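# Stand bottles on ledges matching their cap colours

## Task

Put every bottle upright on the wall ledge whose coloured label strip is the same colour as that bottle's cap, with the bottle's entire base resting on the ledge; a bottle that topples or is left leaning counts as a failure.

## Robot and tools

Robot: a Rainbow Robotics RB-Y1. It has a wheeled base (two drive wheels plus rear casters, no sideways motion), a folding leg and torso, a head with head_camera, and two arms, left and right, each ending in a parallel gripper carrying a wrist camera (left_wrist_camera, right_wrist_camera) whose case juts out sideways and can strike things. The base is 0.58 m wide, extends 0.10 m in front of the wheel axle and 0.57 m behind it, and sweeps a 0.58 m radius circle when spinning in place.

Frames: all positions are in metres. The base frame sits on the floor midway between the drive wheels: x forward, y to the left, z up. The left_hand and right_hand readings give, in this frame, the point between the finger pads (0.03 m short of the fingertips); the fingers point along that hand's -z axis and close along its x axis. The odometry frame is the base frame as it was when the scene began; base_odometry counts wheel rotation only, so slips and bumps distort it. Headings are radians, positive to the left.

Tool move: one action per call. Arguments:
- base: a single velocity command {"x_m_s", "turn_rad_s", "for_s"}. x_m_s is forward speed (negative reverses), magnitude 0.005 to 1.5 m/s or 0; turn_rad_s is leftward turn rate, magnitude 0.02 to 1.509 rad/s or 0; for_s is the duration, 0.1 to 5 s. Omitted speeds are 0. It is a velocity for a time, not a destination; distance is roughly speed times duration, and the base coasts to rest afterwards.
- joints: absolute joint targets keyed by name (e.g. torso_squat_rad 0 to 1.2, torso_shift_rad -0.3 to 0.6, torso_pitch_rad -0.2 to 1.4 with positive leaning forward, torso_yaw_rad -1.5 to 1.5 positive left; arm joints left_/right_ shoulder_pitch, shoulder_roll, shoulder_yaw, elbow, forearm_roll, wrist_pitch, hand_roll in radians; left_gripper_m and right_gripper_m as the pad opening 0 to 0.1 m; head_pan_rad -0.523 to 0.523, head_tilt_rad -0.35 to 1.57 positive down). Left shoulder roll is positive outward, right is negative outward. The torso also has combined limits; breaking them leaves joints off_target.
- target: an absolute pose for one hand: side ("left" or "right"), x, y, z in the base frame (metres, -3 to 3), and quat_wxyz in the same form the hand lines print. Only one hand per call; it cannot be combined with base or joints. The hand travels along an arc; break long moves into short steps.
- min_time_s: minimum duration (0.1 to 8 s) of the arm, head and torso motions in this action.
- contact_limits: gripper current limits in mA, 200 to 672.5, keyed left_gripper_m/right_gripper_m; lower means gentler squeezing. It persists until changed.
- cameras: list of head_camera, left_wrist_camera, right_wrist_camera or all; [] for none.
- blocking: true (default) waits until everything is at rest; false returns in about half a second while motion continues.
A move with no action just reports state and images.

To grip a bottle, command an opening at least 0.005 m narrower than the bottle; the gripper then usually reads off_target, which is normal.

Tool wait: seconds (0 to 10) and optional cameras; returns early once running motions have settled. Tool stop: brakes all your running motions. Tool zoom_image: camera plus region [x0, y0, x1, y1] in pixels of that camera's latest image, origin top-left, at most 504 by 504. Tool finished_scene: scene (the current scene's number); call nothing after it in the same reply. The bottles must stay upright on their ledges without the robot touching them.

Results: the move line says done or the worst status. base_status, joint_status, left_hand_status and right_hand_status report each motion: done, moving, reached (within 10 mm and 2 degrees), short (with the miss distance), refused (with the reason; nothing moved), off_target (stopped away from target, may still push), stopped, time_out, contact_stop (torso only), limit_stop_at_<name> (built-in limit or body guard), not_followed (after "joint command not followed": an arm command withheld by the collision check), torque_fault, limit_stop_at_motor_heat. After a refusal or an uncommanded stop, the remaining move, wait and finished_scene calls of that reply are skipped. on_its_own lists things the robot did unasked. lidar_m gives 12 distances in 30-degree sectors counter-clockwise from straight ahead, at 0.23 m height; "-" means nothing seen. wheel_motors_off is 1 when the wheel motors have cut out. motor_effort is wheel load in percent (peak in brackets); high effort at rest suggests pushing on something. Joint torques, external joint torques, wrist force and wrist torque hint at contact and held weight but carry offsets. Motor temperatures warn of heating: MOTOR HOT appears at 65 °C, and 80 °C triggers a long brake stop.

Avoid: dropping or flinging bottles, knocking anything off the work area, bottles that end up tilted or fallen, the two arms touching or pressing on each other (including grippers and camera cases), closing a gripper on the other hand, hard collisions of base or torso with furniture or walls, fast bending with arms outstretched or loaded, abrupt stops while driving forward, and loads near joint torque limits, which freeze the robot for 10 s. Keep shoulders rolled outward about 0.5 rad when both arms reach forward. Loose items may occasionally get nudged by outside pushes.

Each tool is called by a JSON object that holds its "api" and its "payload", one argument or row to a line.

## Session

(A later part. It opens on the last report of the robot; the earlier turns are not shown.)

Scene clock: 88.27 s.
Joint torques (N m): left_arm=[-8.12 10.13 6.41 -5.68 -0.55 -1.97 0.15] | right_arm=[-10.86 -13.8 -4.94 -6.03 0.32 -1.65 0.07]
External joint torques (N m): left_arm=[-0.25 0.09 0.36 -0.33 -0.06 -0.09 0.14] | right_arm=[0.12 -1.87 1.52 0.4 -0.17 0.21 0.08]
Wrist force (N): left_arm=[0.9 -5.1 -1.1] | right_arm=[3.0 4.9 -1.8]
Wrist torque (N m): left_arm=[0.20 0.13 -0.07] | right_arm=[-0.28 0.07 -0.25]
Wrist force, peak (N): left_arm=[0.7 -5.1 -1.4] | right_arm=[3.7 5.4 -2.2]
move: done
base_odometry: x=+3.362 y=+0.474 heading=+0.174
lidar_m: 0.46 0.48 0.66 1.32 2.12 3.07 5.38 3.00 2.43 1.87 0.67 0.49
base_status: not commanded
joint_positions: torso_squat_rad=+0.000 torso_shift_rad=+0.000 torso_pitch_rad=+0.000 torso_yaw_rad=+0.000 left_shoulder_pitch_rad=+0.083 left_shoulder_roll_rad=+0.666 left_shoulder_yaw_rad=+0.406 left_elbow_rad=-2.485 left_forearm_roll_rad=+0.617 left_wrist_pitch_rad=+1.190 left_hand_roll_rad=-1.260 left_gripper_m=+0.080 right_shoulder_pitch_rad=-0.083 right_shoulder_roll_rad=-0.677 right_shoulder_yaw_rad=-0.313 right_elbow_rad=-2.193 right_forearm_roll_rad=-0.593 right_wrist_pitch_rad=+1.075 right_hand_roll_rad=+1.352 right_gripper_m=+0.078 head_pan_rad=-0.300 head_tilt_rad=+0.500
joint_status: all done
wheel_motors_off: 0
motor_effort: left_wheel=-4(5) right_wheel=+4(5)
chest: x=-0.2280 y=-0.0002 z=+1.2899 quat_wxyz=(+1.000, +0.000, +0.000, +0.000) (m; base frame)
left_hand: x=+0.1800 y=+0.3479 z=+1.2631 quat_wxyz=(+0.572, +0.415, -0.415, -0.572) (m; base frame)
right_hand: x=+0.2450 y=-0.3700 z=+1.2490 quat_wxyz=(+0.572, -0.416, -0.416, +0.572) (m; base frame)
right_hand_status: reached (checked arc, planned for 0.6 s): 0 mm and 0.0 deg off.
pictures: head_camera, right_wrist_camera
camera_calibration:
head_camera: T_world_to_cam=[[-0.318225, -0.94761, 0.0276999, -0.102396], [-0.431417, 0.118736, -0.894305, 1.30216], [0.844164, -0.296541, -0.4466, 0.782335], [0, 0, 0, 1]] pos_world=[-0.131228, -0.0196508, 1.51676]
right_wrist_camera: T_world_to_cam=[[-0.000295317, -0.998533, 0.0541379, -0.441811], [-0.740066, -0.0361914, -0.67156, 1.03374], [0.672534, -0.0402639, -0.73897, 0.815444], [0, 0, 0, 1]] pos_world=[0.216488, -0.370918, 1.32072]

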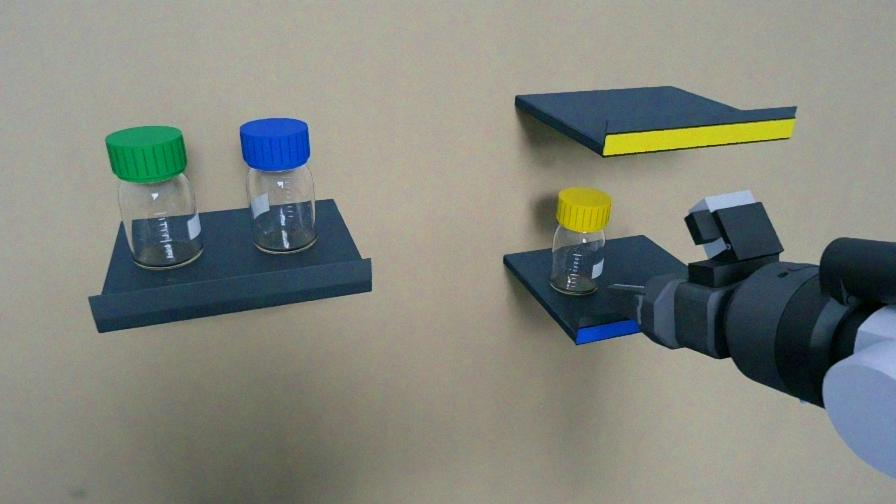

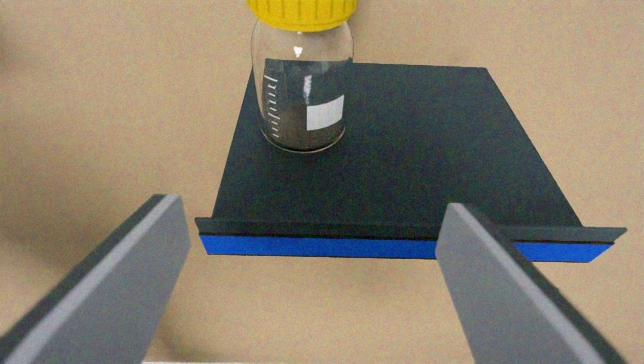

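{"api": "move", "payload": {
  "target": {"side": "right", "x": 0.31, "y": -0.368, "z": 1.241, "quat_wxyz": [0.57206, -0.41563, -0.41563, 0.57206]}
}}

{"api": "move", "payload": {
  "target": {"side": "right", "x": 0.382, "y": -0.367, "z": 1.2325, "quat_wxyz": [0.57206, -0.41563, -0.41563, 0.57206]}
}}

{"api": "move", "payload": {
  "joints": {"right_gripper_m": 0.045}
}}

{"api": "move", "payload": {
  "target": {"side": "right", "x": 0.381, "y": -0.367, "z": 1.254, "quat_wxyz": [0.57206, -0.41563, -0.41563, 0.57206]}
}}

{"api": "move", "payload": {
  "target": {"side": "right", "x": 0.33, "y": -0.37, "z": 1.255, "quat_wxyz": [0.57206, -0.41563, -0.41563, 0.57206]}
}}

{"api": "move", "payload": {
  "target": {"side": "right", "x": 0.21, "y": -0.38, "z": 1.29, "quat_wxyz": [0.57206, -0.41563, -0.41563, 0.57206]}
}}

{"api": "move", "payload": {
  "target": {"side": "right", "x": 0.21, "y": -0.40, "z": 1.455, "quat_wxyz": [0.57206, -0.41563, -0.41563, 0.57206]}
}}

{"api": "move", "payload": {
  "target": {"side": "right", "x": 0.29, "y": -0.412, "z": 1.456, "quat_wxyz": [0.57206, -0.41563, -0.41563, 0.57206]},
  "cameras": ["head_camera", "right_wrist_camera"]
}}

Scene clock: 90.43 s.
Joint torques (N m): left_arm=[-7.96 10.24 6.2 -5.55 -0.57 -2.04 0.23] | right_arm=[-14.42 -12.98 -4.85 -6.94 0.43 -2 0.15]
External joint torques (N m): left_arm=[-0.1 0.2 0.15 -0.2 -0.09 -0.16 0.22] | right_arm=[0.29 -0.72 1.57 0.4 0.01 -0.12 0.16]
Wrist force (N): left_arm=[0.7 -5.0 -1.0] | right_arm=[2.8 4.1 -1.3]
Wrist torque (N m): left_arm=[0.19 0.10 -0.10] | right_arm=[-0.15 0.06 -0.24]
Wrist force, peak (N): left_arm=[1.2 -5.0 -0.8] | right_arm=[4.5 5.0 -2.0]
move: done
base_odometry: x=+3.362 y=+0.474 heading=+0.174
lidar_m: 0.46 0.48 0.66 1.33 2.12 3.06 5.38 3.00 2.42 1.87 0.67 0.49
base_status: not commanded
joint_positions: torso_squat_rad=+0.000 torso_shift_rad=+0.000 torso_pitch_rad=+0.000 torso_yaw_rad=+0.000 left_shoulder_pitch_rad=+0.083 left_shoulder_roll_rad=+0.666 left_shoulder_yaw_rad=+0.406 left_elbow_rad=-2.485 left_forearm_roll_rad=+0.617 left_wrist_pitch_rad=+1.190 left_hand_roll_rad=-1.260 left_gripper_m=+0.080 right_shoulder_pitch_rad=-0.285 right_shoulder_roll_rad=-0.656 right_shoulder_yaw_rad=-0.201 right_elbow_rad=-1.922 right_forearm_roll_rad=-0.534 right_wrist_pitch_rad=+0.992 right_hand_roll_rad=+1.397 right_gripper_m=+0.078 head_pan_rad=-0.300 head_tilt_rad=+0.500
joint_status: all done
wheel_motors_off: 0
motor_effort: left_wheel=-5(5) right_wheel=+4(5)
chest: x=-0.2280 y=-0.0002 z=+1.2899 quat_wxyz=(+1.000, +0.000, +0.000, +0.000) (m; base frame)
left_hand: x=+0.1800 y=+0.3478 z=+1.2631 quat_wxyz=(+0.572, +0.415, -0.415, -0.572) (m; base frame)
right_hand: x=+0.3100 y=-0.3681 z=+1.2411 quat_wxyz=(+0.572, -0.416, -0.416, +0.572) (m; base frame)
right_hand_status: reached (checked arc, planned for 0.6 s): 0 mm and 0.0 deg off.
pictures: none

Scene clock: 91.67 s.
Joint torques (N m): left_arm=[-8.09 10.07 6.42 -5.48 -0.63 -2.03 0.24] | right_arm=[-17.83 -13.33 -4.51 -7.72 0.43 -1.72 0.04]
External joint torques (N m): left_arm=[-0.22 0.03 0.38 -0.12 -0.14 -0.15 0.23] | right_arm=[0.93 -0.81 1.28 0.61 0.16 0.18 0.05]
Wrist force (N): left_arm=[1.0 -5.0 -0.9] | right_arm=[3.3 4.7 -1.1]
Wrist torque (N m): left_arm=[0.19 0.13 -0.08] | right_arm=[-0.23 0.10 -0.32]
Wrist force, peak (N): left_arm=[0.9 -5.2 -1.3] | right_arm=[5.5 4.7 -1.9]
move: done
base_odometry: x=+3.362 y=+0.474 heading=+0.174
lidar_m: 0.46 0.49 0.66 1.33 2.12 3.06 5.38 3.01 2.42 1.87 0.66 0.48
base_status: not commanded
joint_positions: torso_squat_rad=+0.000 torso_shift_rad=+0.000 torso_pitch_rad=+0.000 torso_yaw_rad=+0.000 left_shoulder_pitch_rad=+0.083 left_shoulder_roll_rad=+0.666 left_shoulder_yaw_rad=+0.406 left_elbow_rad=-2.485 left_forearm_roll_rad=+0.617 left_wrist_pitch_rad=+1.190 left_hand_roll_rad=-1.260 left_gripper_m=+0.080 right_shoulder_pitch_rad=-0.515 right_shoulder_roll_rad=-0.618 right_shoulder_yaw_rad=-0.119 right_elbow_rad=-1.559 right_forearm_roll_rad=-0.514 right_wrist_pitch_rad=+0.859 right_hand_roll_rad=+1.488 right_gripper_m=+0.078 head_pan_rad=-0.300 head_tilt_rad=+0.500
joint_status: all done
wheel_motors_off: 0
motor_effort: left_wheel=-5(5) right_wheel=+5(5)
chest: x=-0.2280 y=-0.0002 z=+1.2899 quat_wxyz=(+1.000, +0.000, +0.000, +0.000) (m; base frame)
left_hand: x=+0.1801 y=+0.3478 z=+1.2631 quat_wxyz=(+0.572, +0.415, -0.415, -0.572) (m; base frame)
right_hand: x=+0.3817 y=-0.3670 z=+1.2327 quat_wxyz=(+0.572, -0.416, -0.416, +0.572) (m; base frame)
right_hand_status: reached (checked arc, planned for 0.7 s): 0 mm and 0.0 deg off.
pictures: none

Scene clock: 92.53 s.
Joint torques (N m): left_arm=[-7.77 10.45 6.31 -5.26 -0.64 -1.96 0.18] | right_arm=[-17.15 -13.26 -4.3 -7.7 0.19 -1.63 -0.01]
External joint torques (N m): left_arm=[0.09 0.41 0.27 0.1 -0.15 -0.08 0.17] | right_arm=[1.61 -0.74 1.49 0.63 -0.09 0.27 0]
Wrist force (N): left_arm=[0.8 -4.7 -1.0] | right_arm=[3.2 4.9 -1.0]
Wrist torque (N m): left_arm=[0.15 0.11 -0.09] | right_arm=[-0.16 0.14 -0.26]
Wrist force, peak (N): left_arm=[1.0 -5.2 -0.7] | right_arm=[3.3 5.7 -0.6]
move: off_target
base_odometry: x=+3.362 y=+0.474 heading=+0.174
lidar_m: 0.46 0.49 0.66 1.32 2.11 3.07 5.38 3.01 2.43 1.87 0.67 0.48
base_status: not commanded
joint_positions: torso_squat_rad=+0.000 torso_shift_rad=+0.000 torso_pitch_rad=+0.000 torso_yaw_rad=+0.000 left_shoulder_pitch_rad=+0.083 left_shoulder_roll_rad=+0.666 left_shoulder_yaw_rad=+0.406 left_elbow_rad=-2.485 left_forearm_roll_rad=+0.617 left_wrist_pitch_rad=+1.190 left_hand_roll_rad=-1.260 left_gripper_m=+0.080 right_shoulder_pitch_rad=-0.515 right_shoulder_roll_rad=-0.618 right_shoulder_yaw_rad=-0.119 right_elbow_rad=-1.559 right_forearm_roll_rad=-0.514 right_wrist_pitch_rad=+0.859 right_hand_roll_rad=+1.488 right_gripper_m=+0.055 head_pan_rad=-0.300 head_tilt_rad=+0.500
joint_status: right_gripper_m off_target (ended at +0.055, target +0.045)
wheel_motors_off: 0
motor_effort: left_wheel=-4(5) right_wheel=+4(5)
chest: x=-0.2280 y=-0.0002 z=+1.2899 quat_wxyz=(+1.000, +0.000, +0.000, +0.000) (m; base frame)
left_hand: x=+0.1801 y=+0.3478 z=+1.2631 quat_wxyz=(+0.572, +0.415, -0.415, -0.572) (m; base frame)
right_hand: x=+0.3817 y=-0.3670 z=+1.2327 quat_wxyz=(+0.572, -0.416, -0.416, +0.572) (m; base frame)
pictures: none

Scene clock: 93.40 s.
Joint torques (N m): left_arm=[-8.1 10.36 6.29 -5.55 -0.58 -1.99 0.18] | right_arm=[-19.02 -13.99 -5.24 -7.96 0.44 -2.05 0.03]
External joint torques (N m): left_arm=[-0.24 0.31 0.25 -0.2 -0.1 -0.11 0.16] | right_arm=[-0.08 -1.32 0.62 0.1 0.14 -0.15 0.04]
Wrist force (N): left_arm=[0.9 -4.8 -0.7] | right_arm=[2.8 5.9 -1.5]
Wrist torque (N m): left_arm=[0.18 0.12 -0.09] | right_arm=[-0.19 0.05 -0.11]
Wrist force, peak (N): left_arm=[1.0 -5.0 -0.9] | right_arm=[3.7 7.4 -2.0]
move: done
base_odometry: x=+3.362 y=+0.474 heading=+0.174
lidar_m: 0.46 0.48 0.67 1.32 2.12 3.07 5.38 3.00 2.43 1.87 0.67 0.48
base_status: not commanded
joint_positions: torso_squat_rad=+0.000 torso_shift_rad=+0.000 torso_pitch_rad=+0.000 torso_yaw_rad=+0.000 left_shoulder_pitch_rad=+0.083 left_shoulder_roll_rad=+0.666 left_shoulder_yaw_rad=+0.406 left_elbow_rad=-2.485 left_forearm_roll_rad=+0.617 left_wrist_pitch_rad=+1.190 left_hand_roll_rad=-1.260 left_gripper_m=+0.080 right_shoulder_pitch_rad=-0.546 right_shoulder_roll_rad=-0.640 right_shoulder_yaw_rad=-0.127 right_elbow_rad=-1.580 right_forearm_roll_rad=-0.523 right_wrist_pitch_rad=+0.912 right_hand_roll_rad=+1.474 right_gripper_m=+0.055 head_pan_rad=-0.300 head_tilt_rad=+0.500
joint_status: all done
wheel_motors_off: 0
motor_effort: left_wheel=-5(5) right_wheel=+3(5)
chest: x=-0.2280 y=-0.0002 z=+1.2899 quat_wxyz=(+1.000, +0.000, +0.000, +0.000) (m; base frame)
left_hand: x=+0.1801 y=+0.3478 z=+1.2631 quat_wxyz=(+0.572, +0.415, -0.415, -0.572) (m; base frame)
right_hand: x=+0.3810 y=-0.3670 z=+1.2536 quat_wxyz=(+0.572, -0.416, -0.416, +0.572) (m; base frame)
right_hand_status: reached (checked arc, planned for 0.2 s): 0 mm and 0.1 deg off.
pictures: none

Scene clock: 94.37 s.
Joint torques (N m): left_arm=[-8.21 9.85 5.92 -5.37 -0.5 -1.94 0.23] | right_arm=[-16.82 -14.88 -6.74 -7.27 0.51 -2.19 -0.12]
External joint torques (N m): left_arm=[-0.34 -0.19 -0.12 -0.02 -0.01 -0.06 0.22] | right_arm=[-0.78 -2.23 -0.3 0.04 0.11 -0.3 -0.11]
Wrist force (N): left_arm=[0.6 -4.9 -1.2] | right_arm=[2.8 6.0 -1.4]
Wrist torque (N m): left_arm=[0.19 0.10 -0.09] | right_arm=[-0.20 0.06 -0.13]
Wrist force, peak (N): left_arm=[0.7 -5.1 -1.1] | right_arm=[4.1 14.1 -4.2]
move: done
base_odometry: x=+3.362 y=+0.474 heading=+0.174
lidar_m: 0.46 0.48 0.66 1.32 2.11 3.06 5.37 3.00 2.43 1.86 0.67 0.49
base_status: not commanded
joint_positions: torso_squat_rad=+0.000 torso_shift_rad=+0.000 torso_pitch_rad=+0.000 torso_yaw_rad=+0.000 left_shoulder_pitch_rad=+0.083 left_shoulder_roll_rad=+0.666 left_shoulder_yaw_rad=+0.406 left_elbow_rad=-2.485 left_forearm_roll_rad=+0.617 left_wrist_pitch_rad=+1.190 left_hand_roll_rad=-1.260 left_gripper_m=+0.080 right_shoulder_pitch_rad=-0.375 right_shoulder_roll_rad=-0.675 right_shoulder_yaw_rad=-0.182 right_elbow_rad=-1.835 right_forearm_roll_rad=-0.544 right_wrist_pitch_rad=+0.998 right_hand_roll_rad=+1.406 right_gripper_m=+0.055 head_pan_rad=-0.300 head_tilt_rad=+0.500
joint_status: all done
wheel_motors_off: 0
motor_effort: left_wheel=-5(5) right_wheel=+4(5)
chest: x=-0.2280 y=-0.0003 z=+1.2899 quat_wxyz=(+1.000, +0.000, +0.000, +0.000) (m; base frame)
left_hand: x=+0.1801 y=+0.3478 z=+1.2631 quat_wxyz=(+0.572, +0.415, -0.415, -0.572) (m; base frame)
right_hand: x=+0.3300 y=-0.3699 z=+1.2546 quat_wxyz=(+0.572, -0.415, -0.416, +0.572) (m; base frame)
right_hand_status: reached (checked arc, planned for 0.6 s): 0 mm and 0.0 deg off.
pictures: none

Scene clock: 95.50 s.
Joint torques (N m): left_arm=[-8.45 10.36 6 -5.38 -0.52 -2 0.13] | right_arm=[-9.56 -14.56 -6.51 -4.57 0.57 -2.24 -0.18]
External joint torques (N m): left_arm=[-0.59 0.32 -0.05 -0.02 -0.04 -0.12 0.11] | right_arm=[-0.13 -1.7 0.21 0.23 -0.04 -0.41 -0.17]
Wrist force (N): left_arm=[0.8 -4.9 -1.1] | right_arm=[3.1 5.7 -1.8]
Wrist torque (N m): left_arm=[0.17 0.12 -0.09] | right_arm=[-0.18 0.07 -0.11]
Wrist force, peak (N): left_arm=[0.9 -5.3 -1.0] | right_arm=[5.3 5.9 -2.5]
move: done
base_odometry: x=+3.362 y=+0.474 heading=+0.174
lidar_m: 0.46 0.49 0.66 1.32 2.11 3.06 5.38 3.00 2.43 1.87 0.67 0.48
base_status: not commanded
joint_positions: torso_squat_rad=+0.000 torso_shift_rad=+0.000 torso_pitch_rad=+0.000 torso_yaw_rad=+0.000 left_shoulder_pitch_rad=+0.083 left_shoulder_roll_rad=+0.666 left_shoulder_yaw_rad=+0.406 left_elbow_rad=-2.485 left_forearm_roll_rad=+0.617 left_wrist_pitch_rad=+1.190 left_hand_roll_rad=-1.260 left_gripper_m=+0.080 right_shoulder_pitch_rad=-0.036 right_shoulder_roll_rad=-0.780 right_shoulder_yaw_rad=-0.449 right_elbow_rad=-2.316 right_forearm_roll_rad=-0.729 right_wrist_pitch_rad=+1.182 right_hand_roll_rad=+1.289 right_gripper_m=+0.055 head_pan_rad=-0.300 head_tilt_rad=+0.500
joint_status: all done
wheel_motors_off: 0
motor_effort: left_wheel=-5(6) right_wheel=+4(5)
chest: x=-0.2280 y=-0.0003 z=+1.2899 quat_wxyz=(+1.000, +0.000, +0.000, +0.000) (m; base frame)
left_hand: x=+0.1800 y=+0.3478 z=+1.2631 quat_wxyz=(+0.572, +0.415, -0.415, -0.572) (m; base frame)
right_hand: x=+0.2100 y=-0.3800 z=+1.2899 quat_wxyz=(+0.572, -0.416, -0.415, +0.572) (m; base frame)
right_hand_status: reached (checked arc, planned for 0.8 s): 0 mm and 0.0 deg off.
pictures: none

Scene clock: 96.57 s.
Joint torques (N m): left_arm=[-8.08 10.16 6.33 -5.56 -0.49 -1.95 0.14] | right_arm=[-11.4 -16.51 -6.28 -0.91 0.88 -2.14 -0.05]
External joint torques (N m): left_arm=[-0.21 0.12 0.28 -0.21 -0.01 -0.07 0.13] | right_arm=[0.1 -0.98 0.57 0.11 0.07 -0.38 -0.05]
Wrist force (N): left_arm=[1.0 -4.8 -1.2] | right_arm=[3.4 6.5 -1.4]
Wrist torque (N m): left_arm=[0.16 0.15 -0.10] | right_arm=[-0.24 0.12 -0.07]
Wrist force, peak (N): left_arm=[1.1 -5.2 -1.3] | right_arm=[2.9 7.9 -3.5]
move: done
base_odometry: x=+3.362 y=+0.474 heading=+0.174
lidar_m: 0.46 0.49 0.66 1.32 2.11 3.07 5.38 3.00 2.43 1.87 0.67 0.49
base_status: not commanded
joint_positions: torso_squat_rad=+0.000 torso_shift_rad=+0.000 torso_pitch_rad=+0.000 torso_yaw_rad=+0.000 left_shoulder_pitch_rad=+0.083 left_shoulder_roll_rad=+0.666 left_shoulder_yaw_rad=+0.406 left_elbow_rad=-2.485 left_forearm_roll_rad=+0.617 left_wrist_pitch_rad=+1.190 left_hand_roll_rad=-1.260 left_gripper_m=+0.080 right_shoulder_pitch_rad=-0.449 right_shoulder_roll_rad=-1.195 right_shoulder_yaw_rad=-0.521 right_elbow_rad=-2.081 right_forearm_roll_rad=-1.051 right_wrist_pitch_rad=+1.446 right_hand_roll_rad=+1.172 right_gripper_m=+0.055 head_pan_rad=-0.300 head_tilt_rad=+0.500
joint_status: all done
wheel_motors_off: 0
motor_effort: left_wheel=-5(5) right_wheel=+4(5)
chest: x=-0.2280 y=-0.0002 z=+1.2899 quat_wxyz=(+1.000, +0.000, +0.000, +0.000) (m; base frame)
left_hand: x=+0.1801 y=+0.3478 z=+1.2631 quat_wxyz=(+0.572, +0.415, -0.415, -0.572) (m; base frame)
right_hand: x=+0.2097 y=-0.4001 z=+1.4549 quat_wxyz=(+0.572, -0.416, -0.416, +0.572) (m; base frame)
right_hand_status: reached (checked arc, planned for 0.7 s): 0 mm and 0.1 deg off.
pictures: none

Scene clock: 97.57 s.
Joint torques (N m): left_arm=[-8.19 10.3 6.61 -5.41 -0.48 -1.98 0.27] | right_arm=[-15.98 -17.15 -7.16 -3.1 0.75 -1.87 -0.05]
External joint torques (N m): left_arm=[-0.33 0.26 0.56 -0.05 0 -0.1 0.25] | right_arm=[-0.65 -1.92 0.63 -0.3 0.12 -0.04 -0.04]
Wrist force (N): left_arm=[0.8 -4.7 -0.9] | right_arm=[3.0 6.2 -1.6]
Wrist torque (N m): left_arm=[0.14 0.10 -0.10] | right_arm=[-0.21 0.09 -0.27]
Wrist force, peak (N): left_arm=[0.9 -5.1 -1.4] | right_arm=[1.4 7.3 -3.0]
move: done
base_odometry: x=+3.362 y=+0.474 heading=+0.174
lidar_m: 0.46 0.48 0.67 1.33 2.11 3.06 5.37 3.00 2.43 1.87 0.67 0.49
base_status: not commanded
joint_positions: torso_squat_rad=+0.000 torso_shift_rad=+0.000 torso_pitch_rad=+0.000 torso_yaw_rad=+0.000 left_shoulder_pitch_rad=+0.083 left_shoulder_roll_rad=+0.666 left_shoulder_yaw_rad=+0.406 left_elbow_rad=-2.485 left_forearm_roll_rad=+0.617 left_wrist_pitch_rad=+1.190 left_hand_roll_rad=-1.260 left_gripper_m=+0.080 right_shoulder_pitch_rad=-0.696 right_shoulder_roll_rad=-1.182 right_shoulder_yaw_rad=-0.218 right_elbow_rad=-1.757 right_forearm_roll_rad=-0.966 right_wrist_pitch_rad=+1.279 right_hand_roll_rad=+1.276 right_gripper_m=+0.055 head_pan_rad=-0.300 head_tilt_rad=+0.500
joint_status: all done
wheel_motors_off: 0
motor_effort: left_wheel=-5(6) right_wheel=+3(5)
chest: x=-0.2280 y=-0.0002 z=+1.2899 quat_wxyz=(+1.000, +0.000, +0.000, +0.000) (m; base frame)
left_hand: x=+0.1801 y=+0.3478 z=+1.2631 quat_wxyz=(+0.572, +0.415, -0.415, -0.572) (m; base frame)
right_hand: x=+0.2896 y=-0.4120 z=+1.4558 quat_wxyz=(+0.572, -0.416, -0.416, +0.572) (m; base frame)
right_hand_status: reached (checked arc, planned for 0.7 s): 0 mm and 0.1 deg off.
pictures: head_camera, right_wrist_camera
camera_calibration:
head_camera: T_world_to_cam=[[-0.318225, -0.94761, 0.0276999, -0.102364], [-0.431417, 0.118736, -0.894305, 1.30221], [0.844164, -0.296541, -0.4466, 0.78225], [0, 0, 0, 1]] pos_world=[-0.131128, -0.0196508, 1.51676]
right_wrist_camera: T_world_to_cam=[[-0.000708924, -0.998521, 0.0543659, -0.495063], [-0.739172, -0.0360931, -0.672549, 1.20529], [0.673517, -0.0406625, -0.738053, 0.934753], [0, 0, 0, 1]] pos_world=[0.26099, -0.412819, 1.52743]

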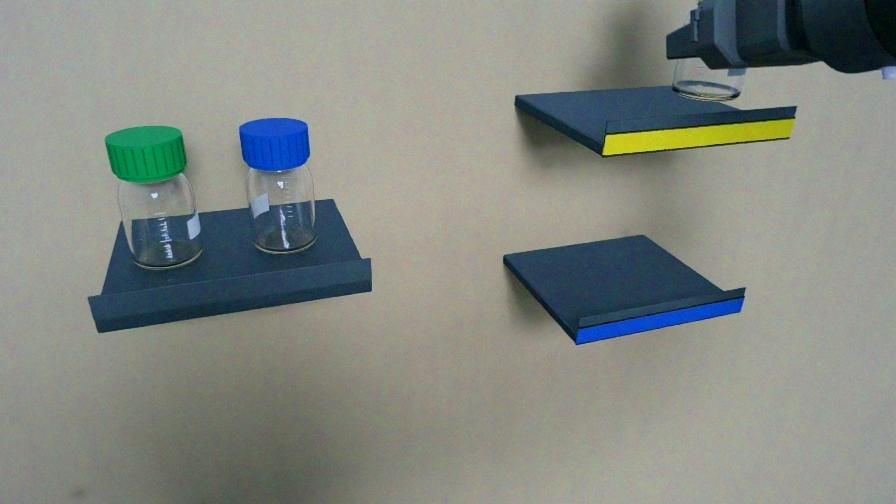

